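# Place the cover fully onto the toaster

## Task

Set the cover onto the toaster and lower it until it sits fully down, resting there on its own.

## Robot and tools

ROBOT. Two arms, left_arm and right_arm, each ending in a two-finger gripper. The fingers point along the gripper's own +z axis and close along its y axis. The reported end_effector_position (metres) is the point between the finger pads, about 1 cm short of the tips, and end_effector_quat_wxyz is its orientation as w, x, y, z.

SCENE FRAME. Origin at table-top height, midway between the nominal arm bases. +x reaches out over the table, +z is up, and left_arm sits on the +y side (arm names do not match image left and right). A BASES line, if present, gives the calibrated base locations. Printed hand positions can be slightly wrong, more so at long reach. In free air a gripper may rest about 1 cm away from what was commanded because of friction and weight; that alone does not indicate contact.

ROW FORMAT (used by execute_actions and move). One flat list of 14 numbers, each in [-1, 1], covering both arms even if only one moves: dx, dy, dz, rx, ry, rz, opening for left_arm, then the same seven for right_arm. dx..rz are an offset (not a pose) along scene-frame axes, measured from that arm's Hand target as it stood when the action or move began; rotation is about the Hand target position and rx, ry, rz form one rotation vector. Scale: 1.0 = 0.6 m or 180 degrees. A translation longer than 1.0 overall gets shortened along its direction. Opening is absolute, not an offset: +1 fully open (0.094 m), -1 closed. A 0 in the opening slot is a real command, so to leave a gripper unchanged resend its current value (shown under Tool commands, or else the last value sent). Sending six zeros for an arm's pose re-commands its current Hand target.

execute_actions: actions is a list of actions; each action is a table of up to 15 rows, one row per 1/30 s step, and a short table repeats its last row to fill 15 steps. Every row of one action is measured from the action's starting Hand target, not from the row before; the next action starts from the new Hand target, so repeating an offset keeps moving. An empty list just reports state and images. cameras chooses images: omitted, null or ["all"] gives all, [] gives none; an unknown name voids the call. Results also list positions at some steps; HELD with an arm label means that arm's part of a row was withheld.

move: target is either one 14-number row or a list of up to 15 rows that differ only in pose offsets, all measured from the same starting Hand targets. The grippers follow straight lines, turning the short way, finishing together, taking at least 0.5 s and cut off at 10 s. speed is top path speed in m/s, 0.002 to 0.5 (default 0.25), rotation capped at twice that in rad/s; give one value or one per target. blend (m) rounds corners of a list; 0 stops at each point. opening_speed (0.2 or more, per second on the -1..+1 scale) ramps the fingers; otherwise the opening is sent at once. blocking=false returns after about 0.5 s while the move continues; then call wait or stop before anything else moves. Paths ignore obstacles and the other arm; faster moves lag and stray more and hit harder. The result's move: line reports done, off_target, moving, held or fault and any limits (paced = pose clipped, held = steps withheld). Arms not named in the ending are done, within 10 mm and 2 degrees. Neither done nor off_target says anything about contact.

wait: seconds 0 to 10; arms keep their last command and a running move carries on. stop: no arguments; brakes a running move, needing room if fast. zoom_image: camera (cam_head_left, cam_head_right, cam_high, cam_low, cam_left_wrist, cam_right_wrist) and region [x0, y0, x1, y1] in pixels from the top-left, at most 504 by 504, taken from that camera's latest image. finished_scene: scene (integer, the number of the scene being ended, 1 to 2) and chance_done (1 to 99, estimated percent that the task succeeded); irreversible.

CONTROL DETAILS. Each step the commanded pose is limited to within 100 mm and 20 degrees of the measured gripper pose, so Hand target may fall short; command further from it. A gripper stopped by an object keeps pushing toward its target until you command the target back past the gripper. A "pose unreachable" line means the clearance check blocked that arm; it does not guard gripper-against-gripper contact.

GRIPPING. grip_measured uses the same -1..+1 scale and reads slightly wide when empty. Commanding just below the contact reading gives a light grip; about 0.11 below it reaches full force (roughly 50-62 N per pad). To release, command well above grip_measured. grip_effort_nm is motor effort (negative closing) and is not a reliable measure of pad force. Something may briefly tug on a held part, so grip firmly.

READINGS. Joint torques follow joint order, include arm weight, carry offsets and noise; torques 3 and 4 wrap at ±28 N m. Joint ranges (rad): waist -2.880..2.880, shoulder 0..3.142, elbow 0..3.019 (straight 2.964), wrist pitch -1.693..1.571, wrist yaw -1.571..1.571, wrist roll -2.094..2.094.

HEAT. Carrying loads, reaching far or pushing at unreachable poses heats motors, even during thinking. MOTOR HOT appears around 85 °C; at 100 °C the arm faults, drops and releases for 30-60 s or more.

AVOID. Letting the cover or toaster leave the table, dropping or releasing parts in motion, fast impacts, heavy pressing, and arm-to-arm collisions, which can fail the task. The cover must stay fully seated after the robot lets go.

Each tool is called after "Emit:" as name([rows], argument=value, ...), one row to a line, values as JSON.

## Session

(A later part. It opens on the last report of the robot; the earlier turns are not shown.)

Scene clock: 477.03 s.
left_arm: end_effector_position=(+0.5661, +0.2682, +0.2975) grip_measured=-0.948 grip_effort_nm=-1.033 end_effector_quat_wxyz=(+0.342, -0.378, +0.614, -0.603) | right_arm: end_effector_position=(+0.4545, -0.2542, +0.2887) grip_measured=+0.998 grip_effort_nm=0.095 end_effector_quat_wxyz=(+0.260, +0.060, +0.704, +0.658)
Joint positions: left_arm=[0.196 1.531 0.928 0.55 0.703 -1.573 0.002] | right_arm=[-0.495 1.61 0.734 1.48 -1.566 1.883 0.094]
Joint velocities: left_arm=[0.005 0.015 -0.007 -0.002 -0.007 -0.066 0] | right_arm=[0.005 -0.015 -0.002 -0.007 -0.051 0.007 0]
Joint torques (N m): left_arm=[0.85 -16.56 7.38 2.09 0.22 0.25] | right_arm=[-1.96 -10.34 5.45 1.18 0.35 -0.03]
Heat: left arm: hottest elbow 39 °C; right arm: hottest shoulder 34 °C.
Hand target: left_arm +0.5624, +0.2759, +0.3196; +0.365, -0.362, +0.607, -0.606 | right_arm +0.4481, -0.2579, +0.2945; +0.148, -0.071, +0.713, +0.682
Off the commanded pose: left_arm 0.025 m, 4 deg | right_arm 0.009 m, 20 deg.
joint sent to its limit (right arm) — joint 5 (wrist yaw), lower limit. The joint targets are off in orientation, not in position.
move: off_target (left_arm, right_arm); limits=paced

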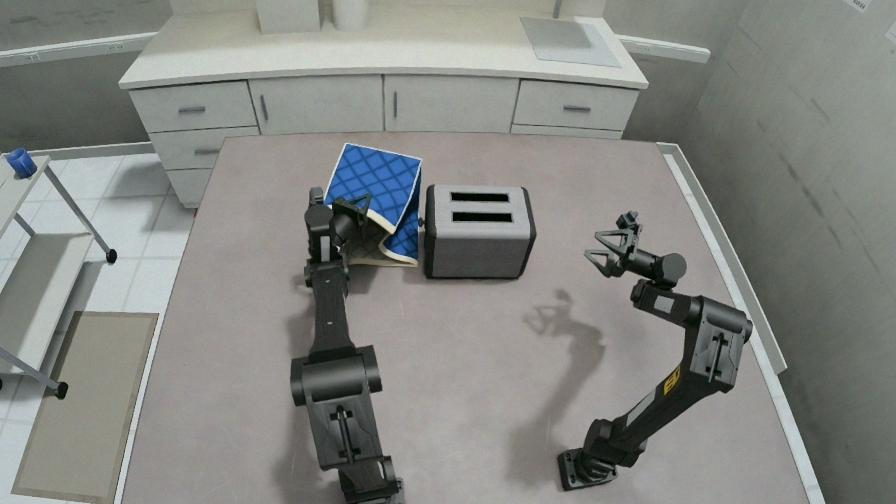

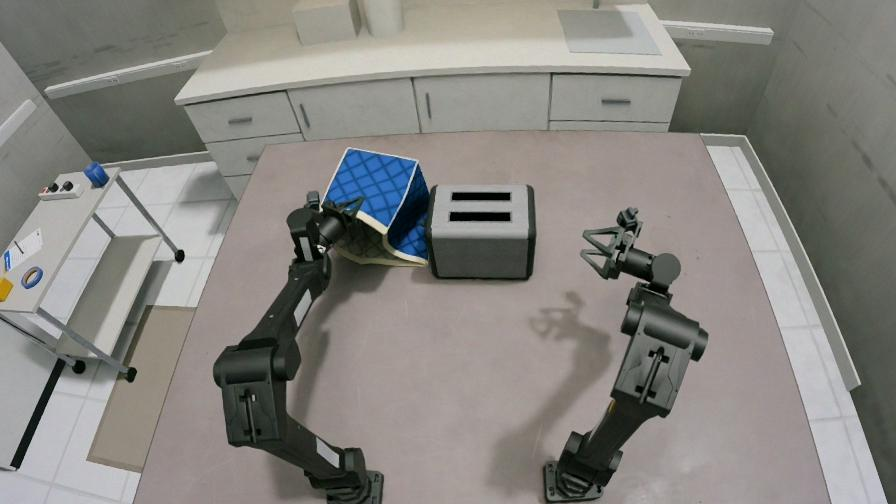

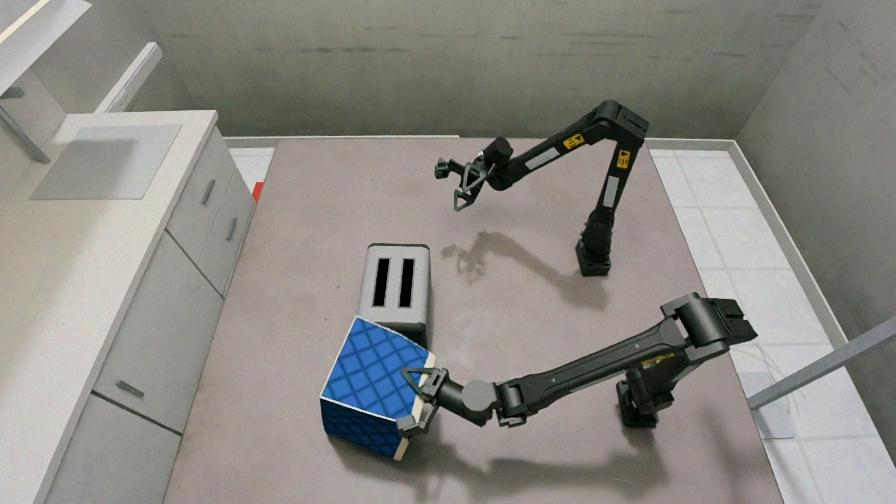

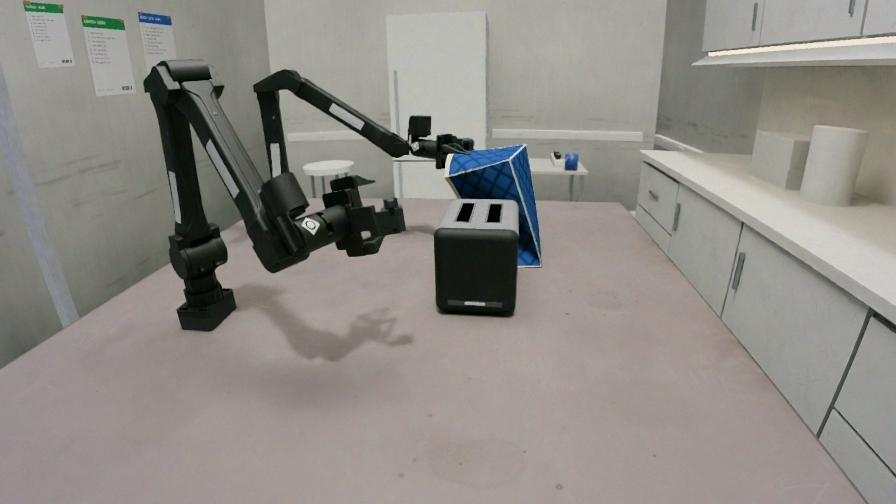

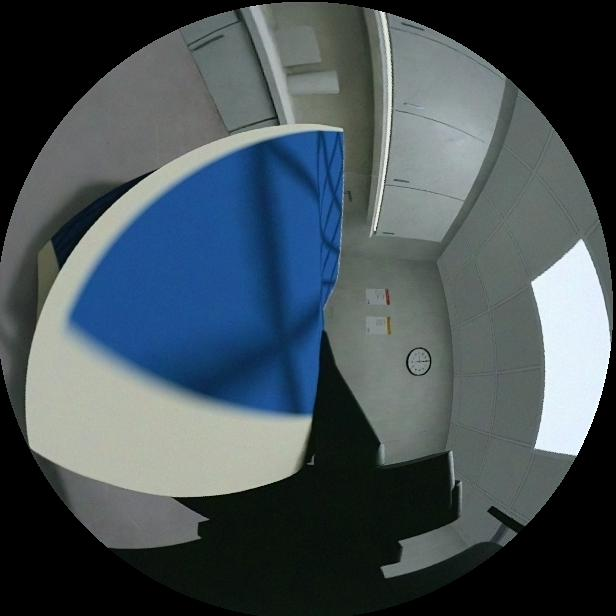

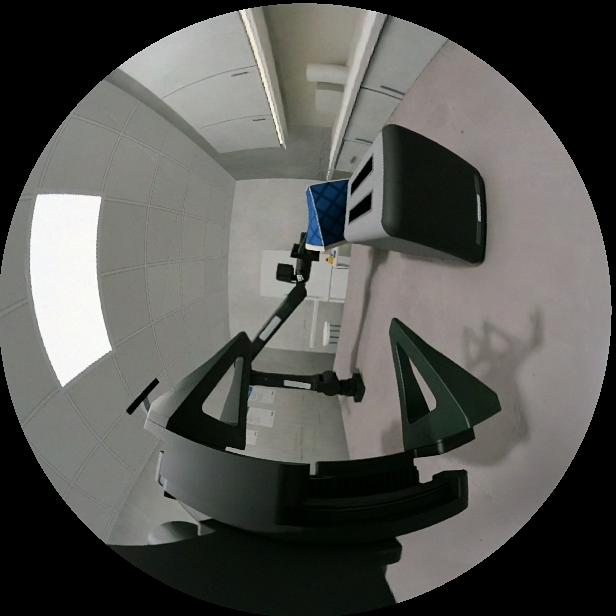

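Emit:
move([
  [-0.08,0.03,0.07,0,0,0,-1,0,0,0,0,0,0,1],
  [-0.3,0.12,0.07,0,0,-0.3,-1,0,0,0,0,0,0,1],
], speed=0.12)

Scene clock: 485.90 s.
left_arm: end_effector_position=(+0.3867, +0.3396, +0.3499) grip_measured=-0.948 grip_effort_nm=-1.018 end_effector_quat_wxyz=(+0.197, -0.212, +0.675, -0.679) | right_arm: end_effector_position=(+0.4545, -0.2542, +0.2887) grip_measured=+0.998 grip_effort_nm=0.085 end_effector_quat_wxyz=(+0.260, +0.060, +0.704, +0.658)
Joint positions: left_arm=[0.592 1.299 0.822 0.457 1.582 -1.572 0.002] | right_arm=[-0.495 1.61 0.734 1.48 -1.566 1.883 0.094]
Joint velocities: left_arm=[-0.005 -0.005 -0.007 0.012 -0.007 0.022 -0.001] | right_arm=[0.005 -0.005 -0.017 -0.022 -0.081 -0.022 -0.001]
Joint torques (N m): left_arm=[1.44 -12.1 7.62 0.83 0.17 0.1] | right_arm=[-2.02 -10.52 5.41 1.14 0.35 -0.03]
Heat: left arm: hottest elbow 39 °C; right arm: hottest shoulder 34 °C.
Hand target: left_arm +0.3810, +0.3446, +0.3607; +0.083, -0.085, +0.702, -0.702 | right_arm +0.4481, -0.2579, +0.2945; +0.148, -0.071, +0.713, +0.682
Off the commanded pose: left_arm 0.015 m, 26 deg; orientation clipped | right_arm 0.009 m, 20 deg.
joint sent to its limit (left arm) — joint 5 (wrist yaw), upper limit. The joint targets are off in position and orientation.
joint sent to its limit (right arm) — joint 5 (wrist yaw), lower limit. The joint targets are off in orientation, not in position.
move: off_target (left_arm, right_arm); limits=paced

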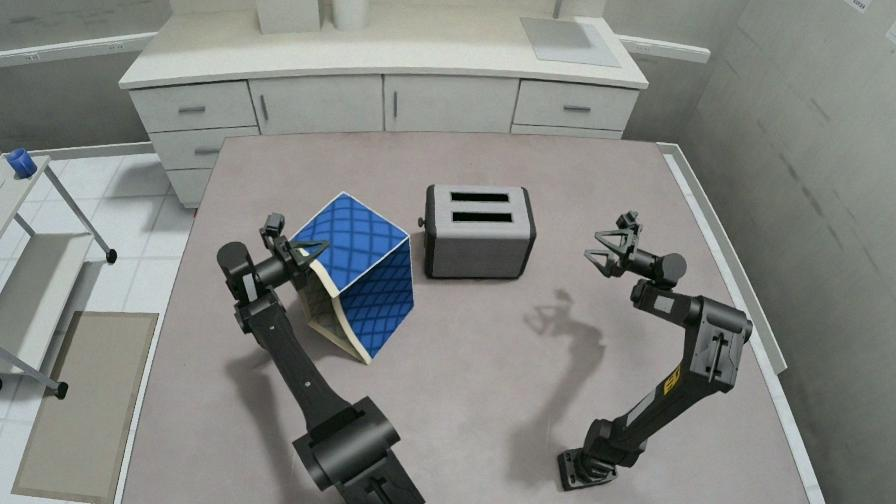

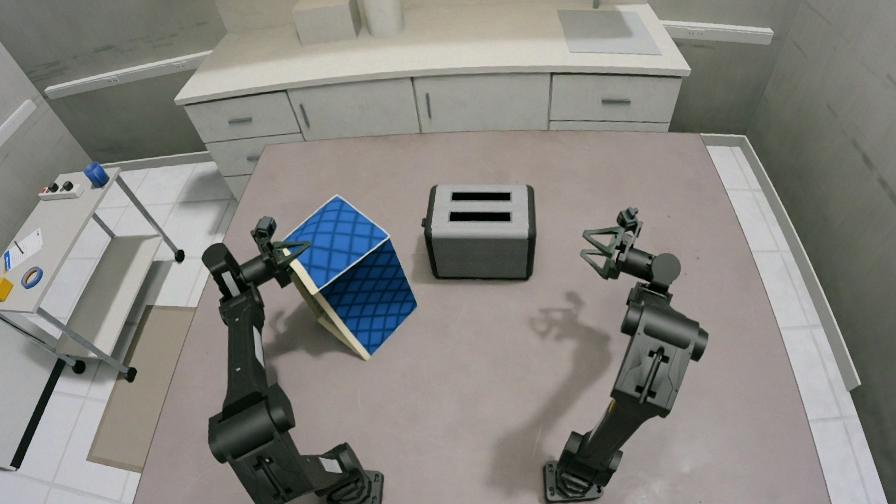

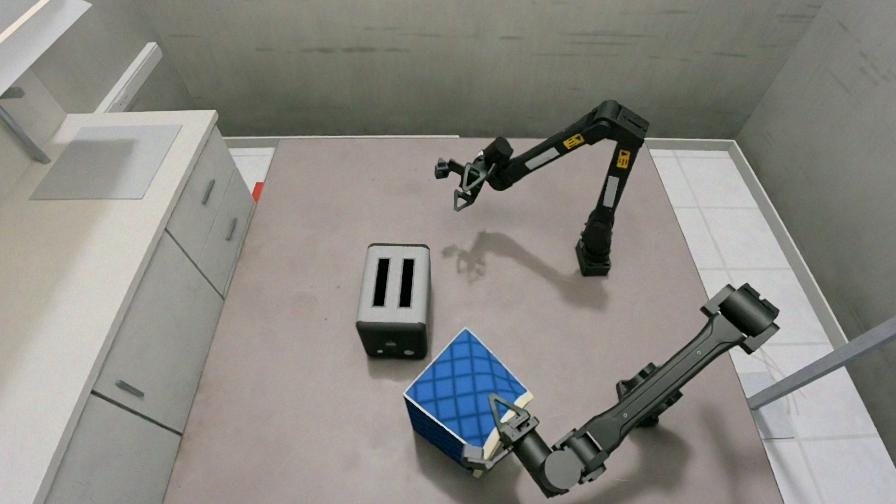

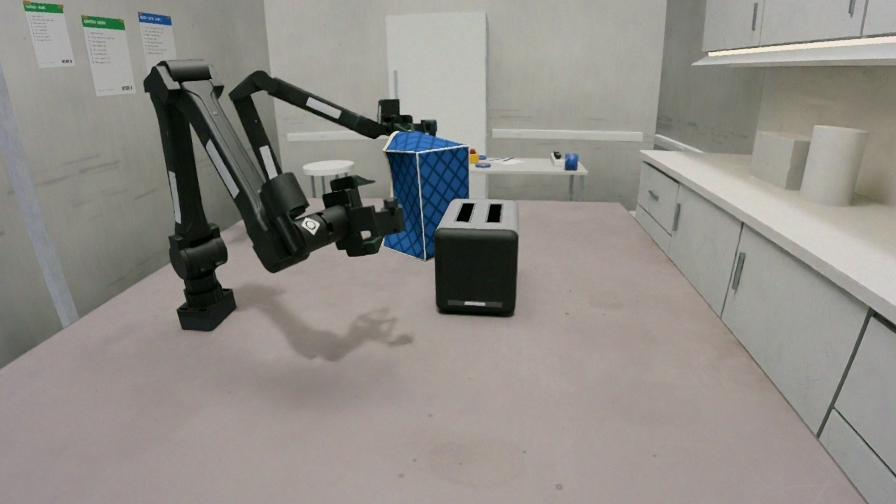

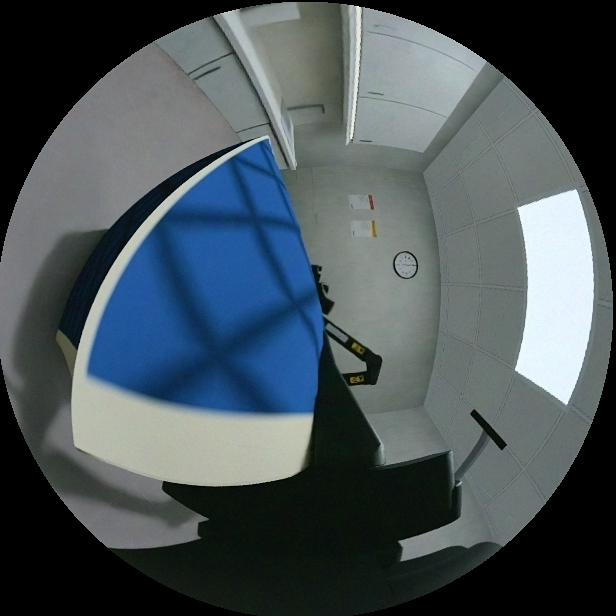

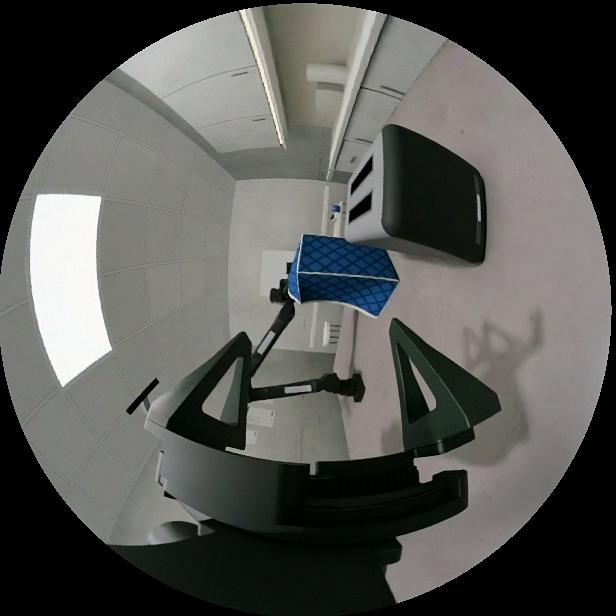

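Emit:
move([
  [0.05,-0.2,0.02,0,0,0,-1,0,0,0,0,0,0,1],
  [0.05,-0.2,-0.07,0,0,0,-1,0,0,0,0,0,0,1],
  [0.03,0.0,-0.09,0,0,0,-1,0,0,0,0,0,0,1],
  [0,0.15,-0.25,0,0,0,-1,0,0,0,0,0,0,1],
], speed=0.15)

Scene clock: 496.47 s.
left_arm: end_effector_position=(+0.3816, +0.4257, +0.2144) grip_measured=-0.948 grip_effort_nm=-1.028 end_effector_quat_wxyz=(+0.249, -0.274, +0.651, -0.663) | right_arm: end_effector_position=(+0.4545, -0.2542, +0.2887) grip_measured=+0.998 grip_effort_nm=0.090 end_effector_quat_wxyz=(+0.260, +0.060, +0.704, +0.658)
Joint positions: left_arm=[0.764 1.587 0.741 0.551 1.584 -1.316 0.002] | right_arm=[-0.495 1.61 0.734 1.48 -1.566 1.883 0.094]
Joint velocities: left_arm=[-0.015 -0.005 -0.007 0.007 0.037 -0.037 0] | right_arm=[0.005 -0.005 0.017 -0.012 -0.037 0.022 0]
Joint torques (N m): left_arm=[1.08 -11.69 6.13 1.28 0.29 0.28] | right_arm=[-2.02 -10.23 5.45 1.17 0.35 -0.04]
Heat: left arm: hottest elbow 38 °C; right arm: hottest shoulder 34 °C.
Hand target: left_arm +0.3813, +0.4343, +0.2130; +0.138, -0.149, +0.689, -0.696 | right_arm +0.4481, -0.2579, +0.2945; +0.148, -0.071, +0.713, +0.682
Off the commanded pose: left_arm 0.010 m, 30 deg; orientation clipped | right_arm 0.009 m, 20 deg.
joint sent to its limit (left arm) — joint 5 (wrist yaw), upper limit. The joint targets are off in orientation, not in position.
joint sent to its limit (right arm) — joint 5 (wrist yaw), lower limit. The joint targets are off in orientation, not in position.
move: off_target (left_arm, right_arm); limits=paced

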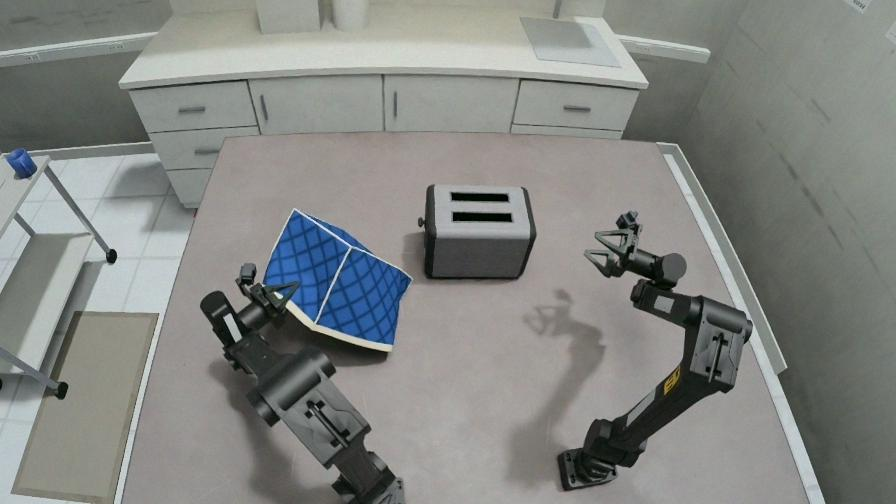

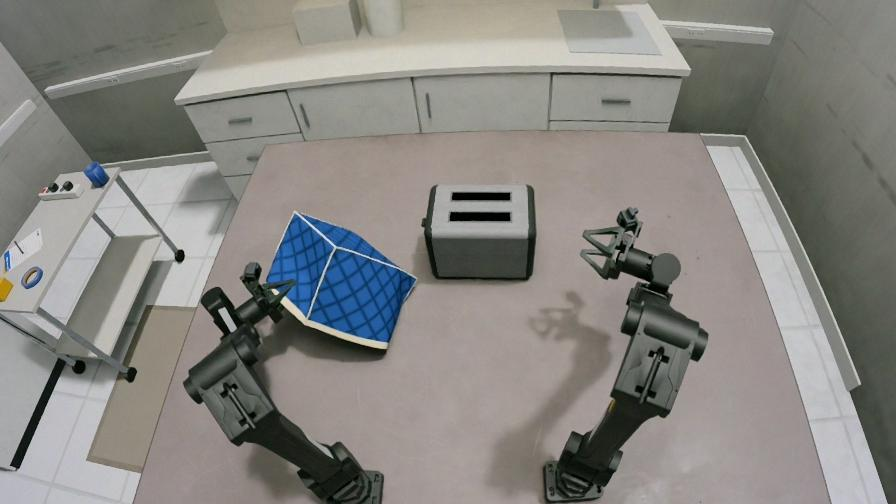

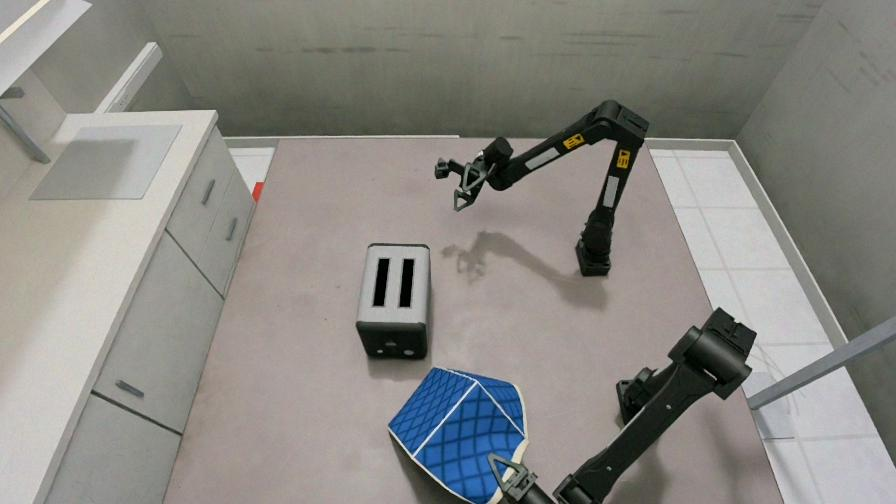

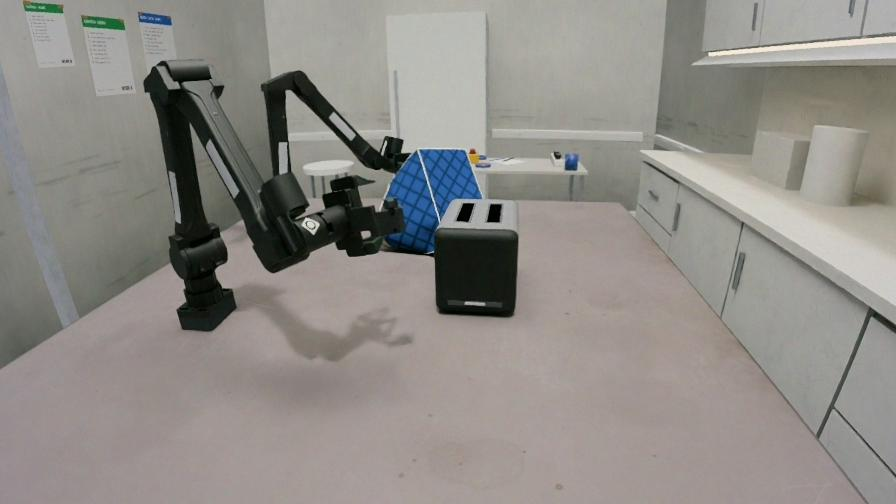

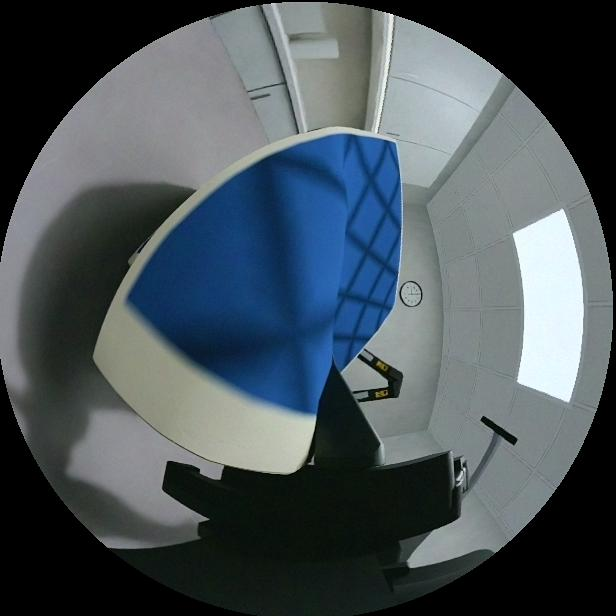

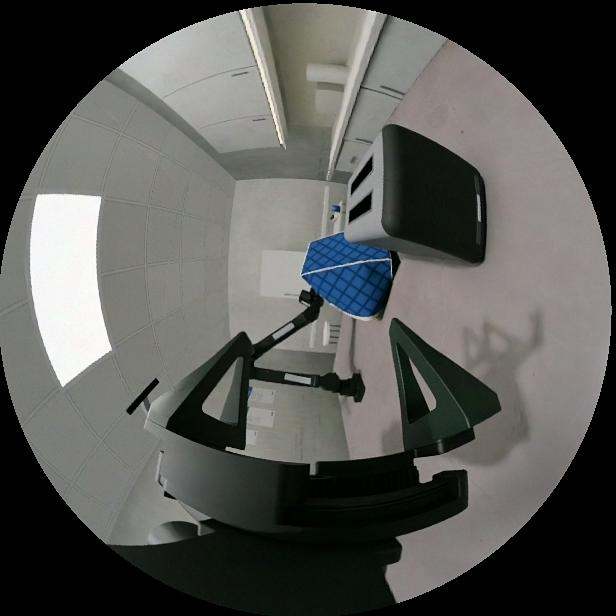

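Emit:
move(target=[0,0.01,-0.2,0,0,0,-1,0,0,0,0,0,0,1], speed=0.12)

Scene clock: 501.07 s.
left_arm: end_effector_position=(+0.3817, +0.4321, +0.0972) grip_measured=-0.948 grip_effort_nm=-1.033 end_effector_quat_wxyz=(+0.252, -0.278, +0.648, -0.663) | right_arm: end_effector_position=(+0.4545, -0.2542, +0.2887) grip_measured=+0.998 grip_effort_nm=0.090 end_effector_quat_wxyz=(+0.260, +0.060, +0.704, +0.658)
Joint positions: left_arm=[0.775 1.887 0.732 0.627 1.584 -1.085 0.002] | right_arm=[-0.495 1.61 0.734 1.48 -1.566 1.883 0.094]
Joint velocities: left_arm=[-0.024 0.005 -0.012 -0.007 -0.037 -0.022 -0.001] | right_arm=[-0.024 -0.005 0.017 -0.002 -0.007 -0.022 -0.001]
Joint torques (N m): left_arm=[0.85 -13.8 4.7 1.16 0.39 0.26] | right_arm=[-2.02 -10.4 5.44 1.13 0.36 -0.02]
Heat: left arm: hottest elbow 37 °C; right arm: hottest shoulder 34 °C.
Hand target: left_arm +0.3820, +0.4418, +0.0948; +0.143, -0.152, +0.687, -0.696 | right_arm +0.4481, -0.2579, +0.2945; +0.148, -0.071, +0.713, +0.682
Off the commanded pose: left_arm 0.009 m, 21 deg; orientation clipped | right_arm 0.009 m, 20 deg.
joint sent to its limit (left arm) — joint 5 (wrist yaw), upper limit. The joint targets are off in orientation, not in position.
joint sent to its limit (right arm) — joint 5 (wrist yaw), lower limit. The joint targets are off in orientation, not in position.
move: off_target (left_arm, right_arm); limits=paced

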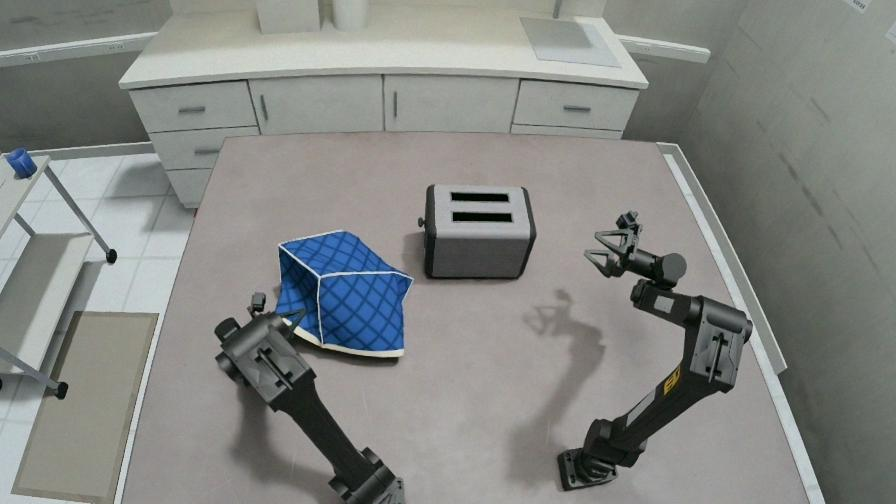

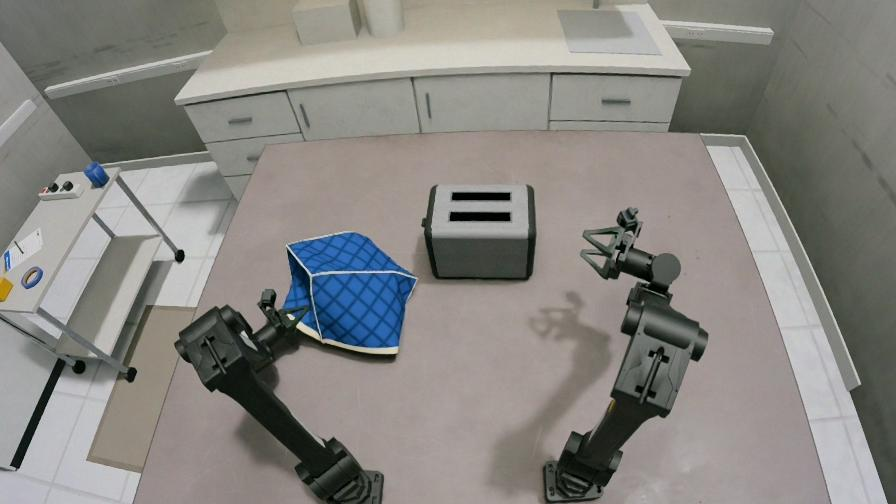

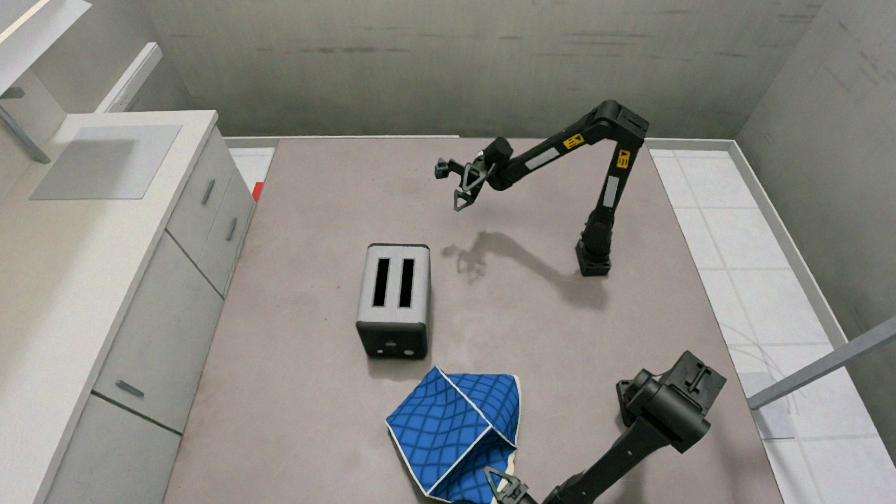

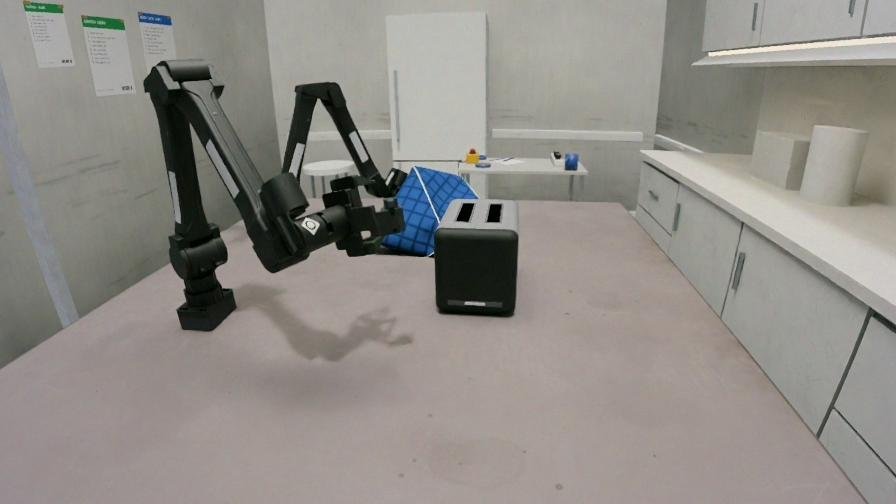

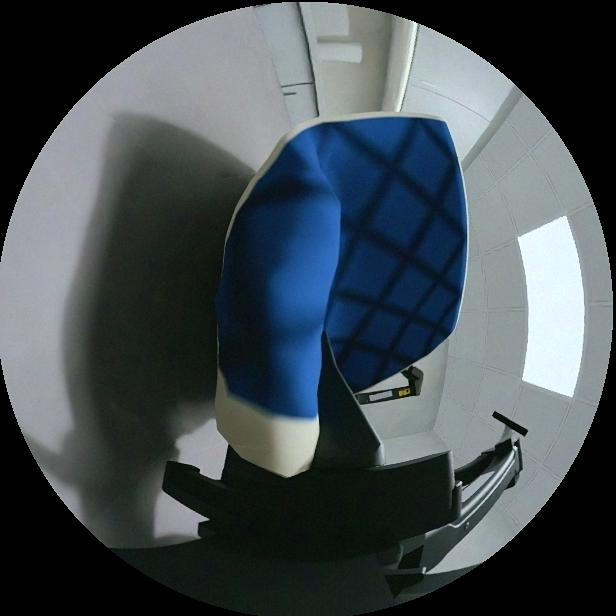

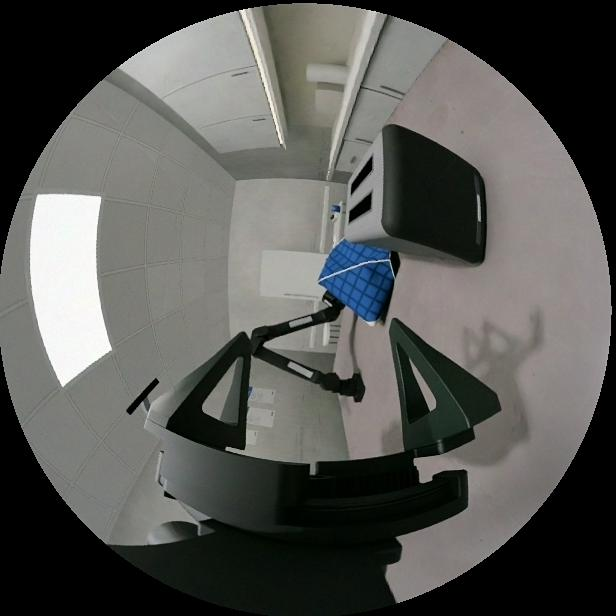

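Emit:
move(target=[0,0.0,-0.065,0,0,0,-1,0,0,0,0,0,0,1], speed=0.1, cameras=[])

Emit:
move(target=[0,0.0,0.02,0,0,0,-0.4,0,0,0,0,0,0,1], speed=0.1, cameras=["cam_head_right","cam_left_wrist"])

Emit:
move(target=[-0.02,0.15,0.05,0,0,0,-0.4,0,0,0,0,0,0,1])

Scene clock: 513.40 s.
left_arm: end_effector_position=(+0.3798, +0.4304, +0.0592) grip_measured=-0.948 grip_effort_nm=-1.038 end_effector_quat_wxyz=(+0.252, -0.279, +0.647, -0.664) | right_arm: end_effector_position=(+0.4545, -0.2542, +0.2887) grip_measured=+0.998 grip_effort_nm=0.090 end_effector_quat_wxyz=(+0.260, +0.060, +0.704, +0.658)
Joint positions: left_arm=[0.775 1.987 0.742 0.627 1.584 -0.997 0.002] | right_arm=[-0.495 1.61 0.734 1.48 -1.566 1.883 0.094]
Joint velocities: left_arm=[0.005 0.005 0.007 0.012 -0.037 -0.007 0] | right_arm=[0.005 -0.005 -0.017 0.007 -0.007 0.051 -0.001]
Joint torques (N m): left_arm=[0.73 -13.68 4.71 1.02 0.44 0.26] | right_arm=[-1.96 -10.4 5.41 1.11 0.35 -0.03]
Heat: left arm: hottest elbow 36 °C; right arm: hottest shoulder 33 °C.
Hand target: left_arm +0.3823, +0.4424, +0.0565; +0.143, -0.152, +0.687, -0.696 | right_arm +0.4481, -0.2579, +0.2945; +0.148, -0.071, +0.713, +0.682
Off the commanded pose: left_arm 0.012 m, 20 deg; orientation clipped | right_arm 0.009 m, 20 deg.
joint sent to its limit (left arm) — joint 5 (wrist yaw), upper limit. The joint targets are off in orientation, not in position.
joint sent to its limit (right arm) — joint 5 (wrist yaw), lower limit. The joint targets are off in orientation, not in position.
move: off_target (left_arm, right_arm); limits=paced
No camera images: "cameras" was empty.

Scene clock: 515.47 s.
left_arm: end_effector_position=(+0.3798, +0.4304, +0.0592) grip_measured=-0.402 grip_effort_nm=0.090 end_effector_quat_wxyz=(+0.252, -0.278, +0.647, -0.663) | right_arm: end_effector_position=(+0.4545, -0.2542, +0.2887) grip_measured=+0.998 grip_effort_nm=0.090 end_effector_quat_wxyz=(+0.260, +0.060, +0.704, +0.658)
Joint positions: left_arm=[0.775 1.987 0.742 0.627 1.584 -0.996 0.028] | right_arm=[-0.495 1.61 0.734 1.48 -1.566 1.883 0.094]
Joint velocities: left_arm=[-0.005 -0.005 -0.002 -0.002 -0.037 -0.037 0] | right_arm=[0.005 0.005 0.012 0.002 0.007 -0.007 0]
Joint torques (N m): left_arm=[1.44 -16.44 4.4 0.68 0.46 0.13] | right_arm=[-2.02 -10.34 5.37 1.17 0.35 -0.04]
Heat: left arm: hottest elbow 36 °C; right arm: hottest shoulder 33 °C.
Hand target: left_arm +0.3822, +0.4422, +0.0683; +0.144, -0.152, +0.687, -0.696 | right_arm +0.4481, -0.2579, +0.2945; +0.148, -0.071, +0.713, +0.682
Off the commanded pose: left_arm 0.015 m, 20 deg | right_arm 0.009 m, 20 deg.
joint sent to its limit (left arm) — joint 5 (wrist yaw), upper limit. The joint targets are off in orientation, not in position.
joint sent to its limit (right arm) — joint 5 (wrist yaw), lower limit. The joint targets are off in orientation, not in position.
move: off_target (left_arm, right_arm); limits=paced
Images, in order (width x height): cam_head_right 896x504, cam_left_wrist 616x616.

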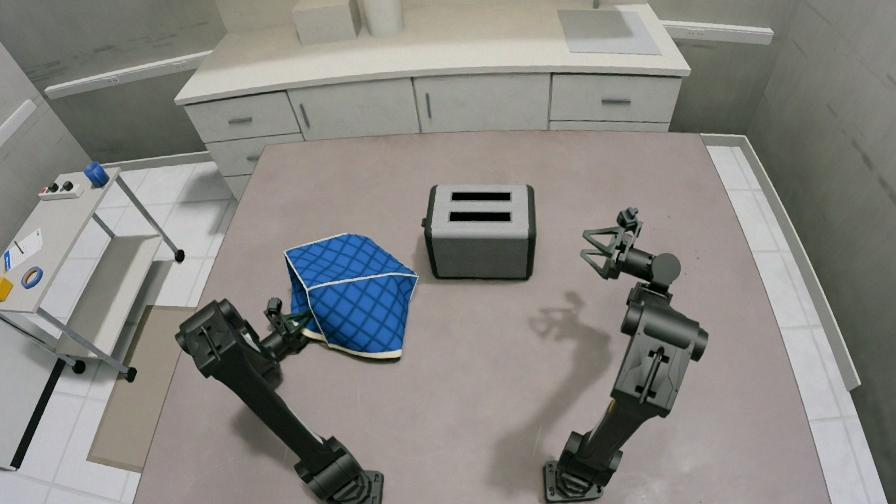

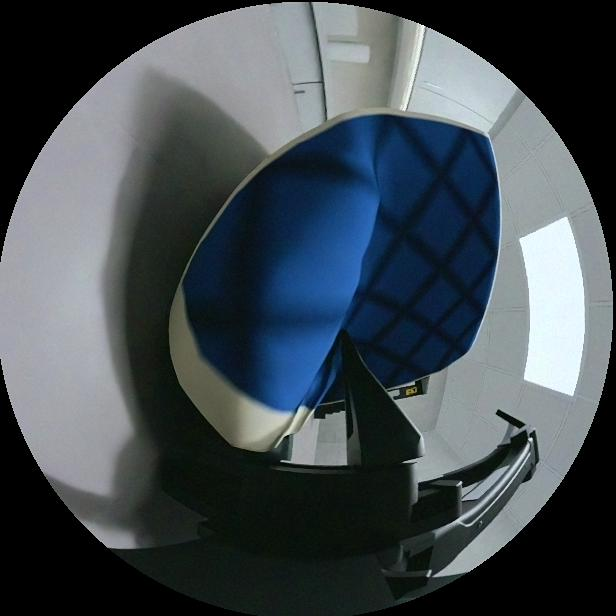

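Scene clock: 517.10 s.
left_arm: end_effector_position=(+0.3667, +0.5165, +0.0829) grip_measured=-0.402 grip_effort_nm=0.090 end_effector_quat_wxyz=(+0.297, -0.332, +0.622, -0.644) | right_arm: end_effector_position=(+0.4545, -0.2542, +0.2887) grip_measured=+0.998 grip_effort_nm=0.095 end_effector_quat_wxyz=(+0.260, +0.060, +0.704, +0.658)
Joint positions: left_arm=[0.928 1.961 0.818 0.588 1.584 -1.075 0.028] | right_arm=[-0.495 1.61 0.734 1.48 -1.566 1.883 0.094]
Joint velocities: left_arm=[-0.015 0.005 -0.007 0.007 -0.051 0.066 0] | right_arm=[-0.005 -0.005 -0.002 0.002 -0.051 -0.095 0.001]
Joint torques (N m): left_arm=[0.44 -18.08 5.65 0.47 0.44 0.06] | right_arm=[-2.02 -10.46 5.41 1.14 0.36 -0.03]
Heat: left arm: hottest elbow 36 °C; right arm: hottest shoulder 33 °C.
Hand target: left_arm +0.3697, +0.5310, +0.0989; +0.192, -0.208, +0.672, -0.685 | right_arm +0.4481, -0.2579, +0.2945; +0.148, -0.071, +0.713, +0.682
Off the commanded pose: left_arm 0.022 m, 29 deg; orientation clipped | right_arm 0.009 m, 20 deg; orientation clipped.
joint sent to its limit (left arm) — joint 5 (wrist yaw), upper limit. The joint targets are off in orientation, not in position.
joint sent to its limit (right arm) — joint 5 (wrist yaw), lower limit. The joint targets are off in orientation, not in position.
move: off_target (left_arm, right_arm); limits=paced

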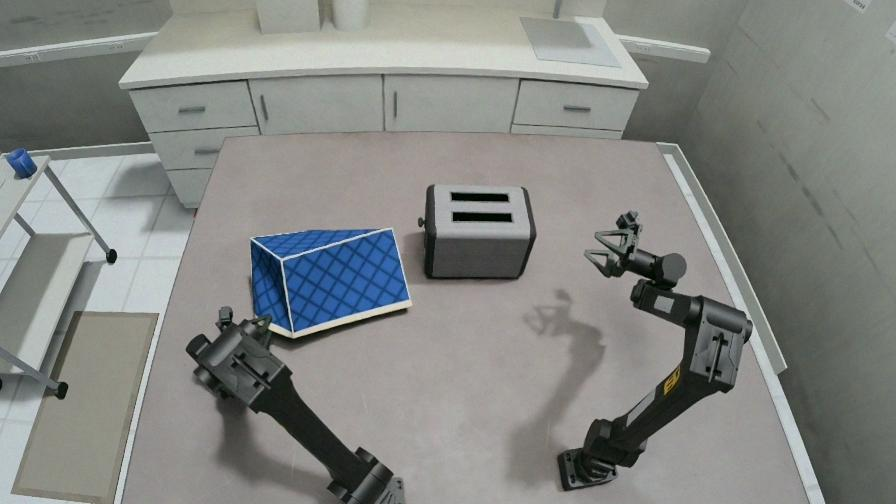

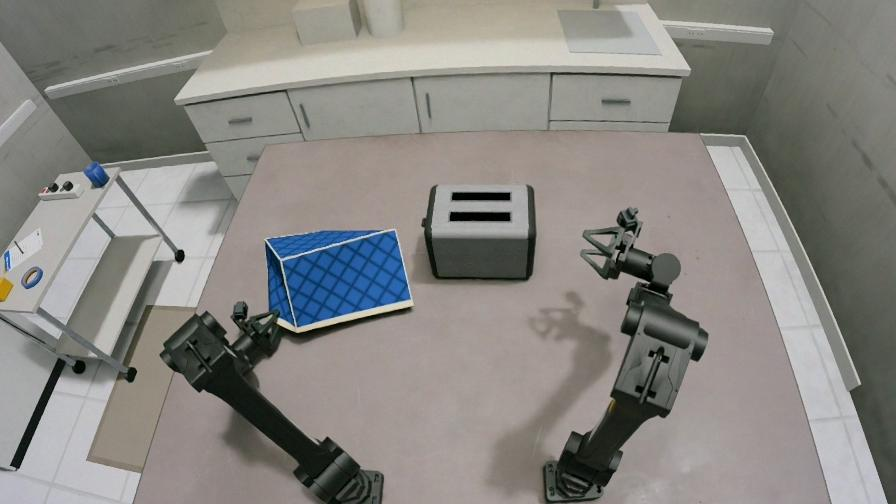

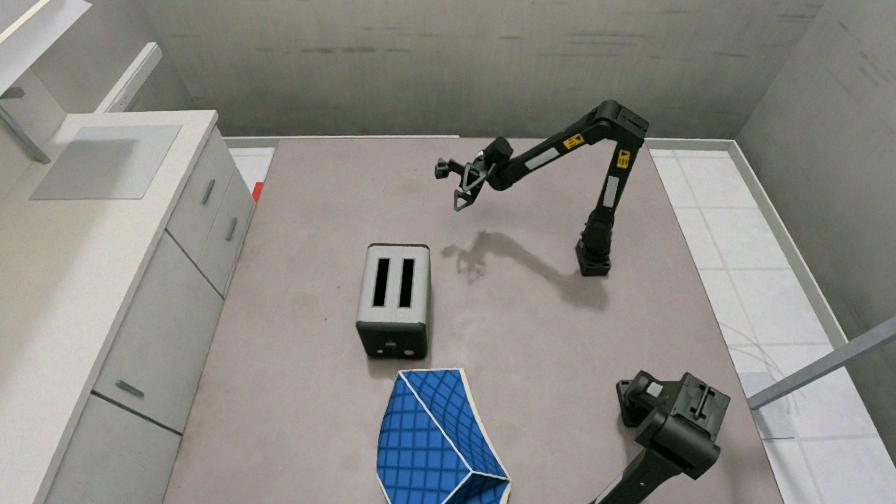

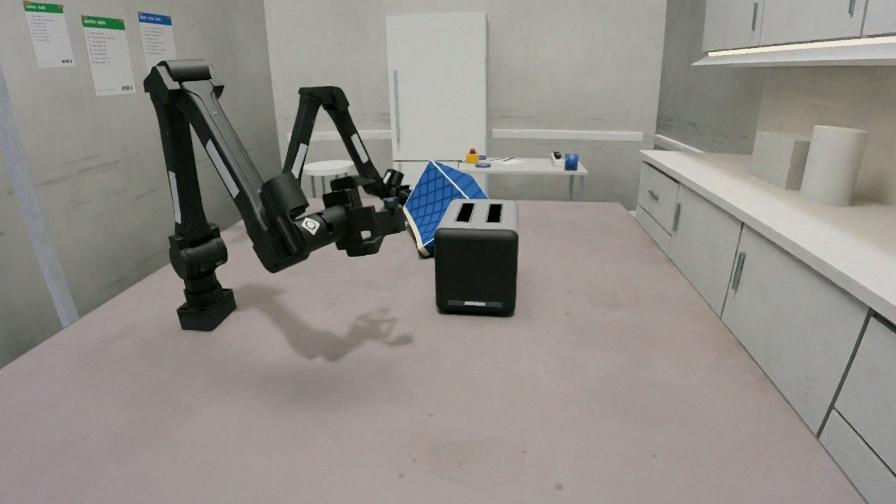

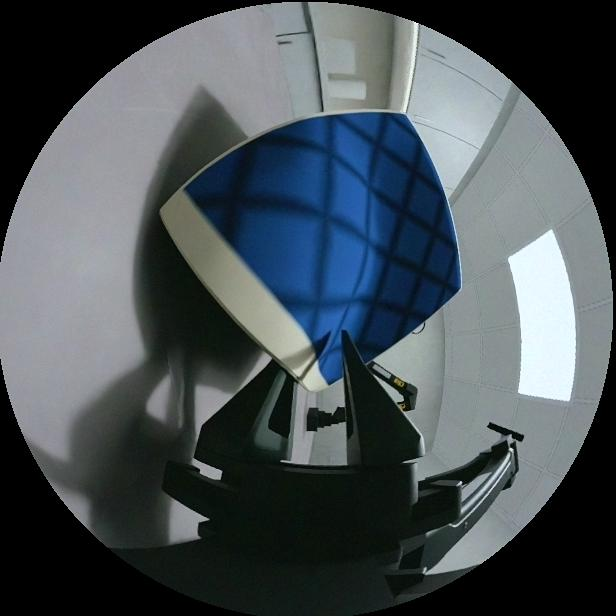

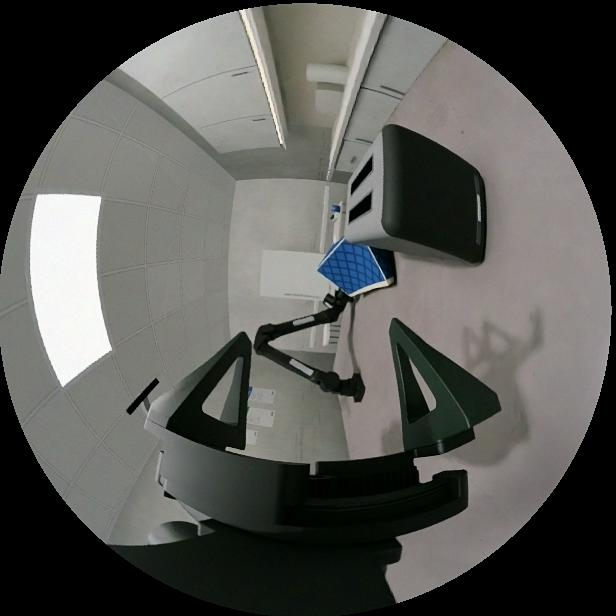

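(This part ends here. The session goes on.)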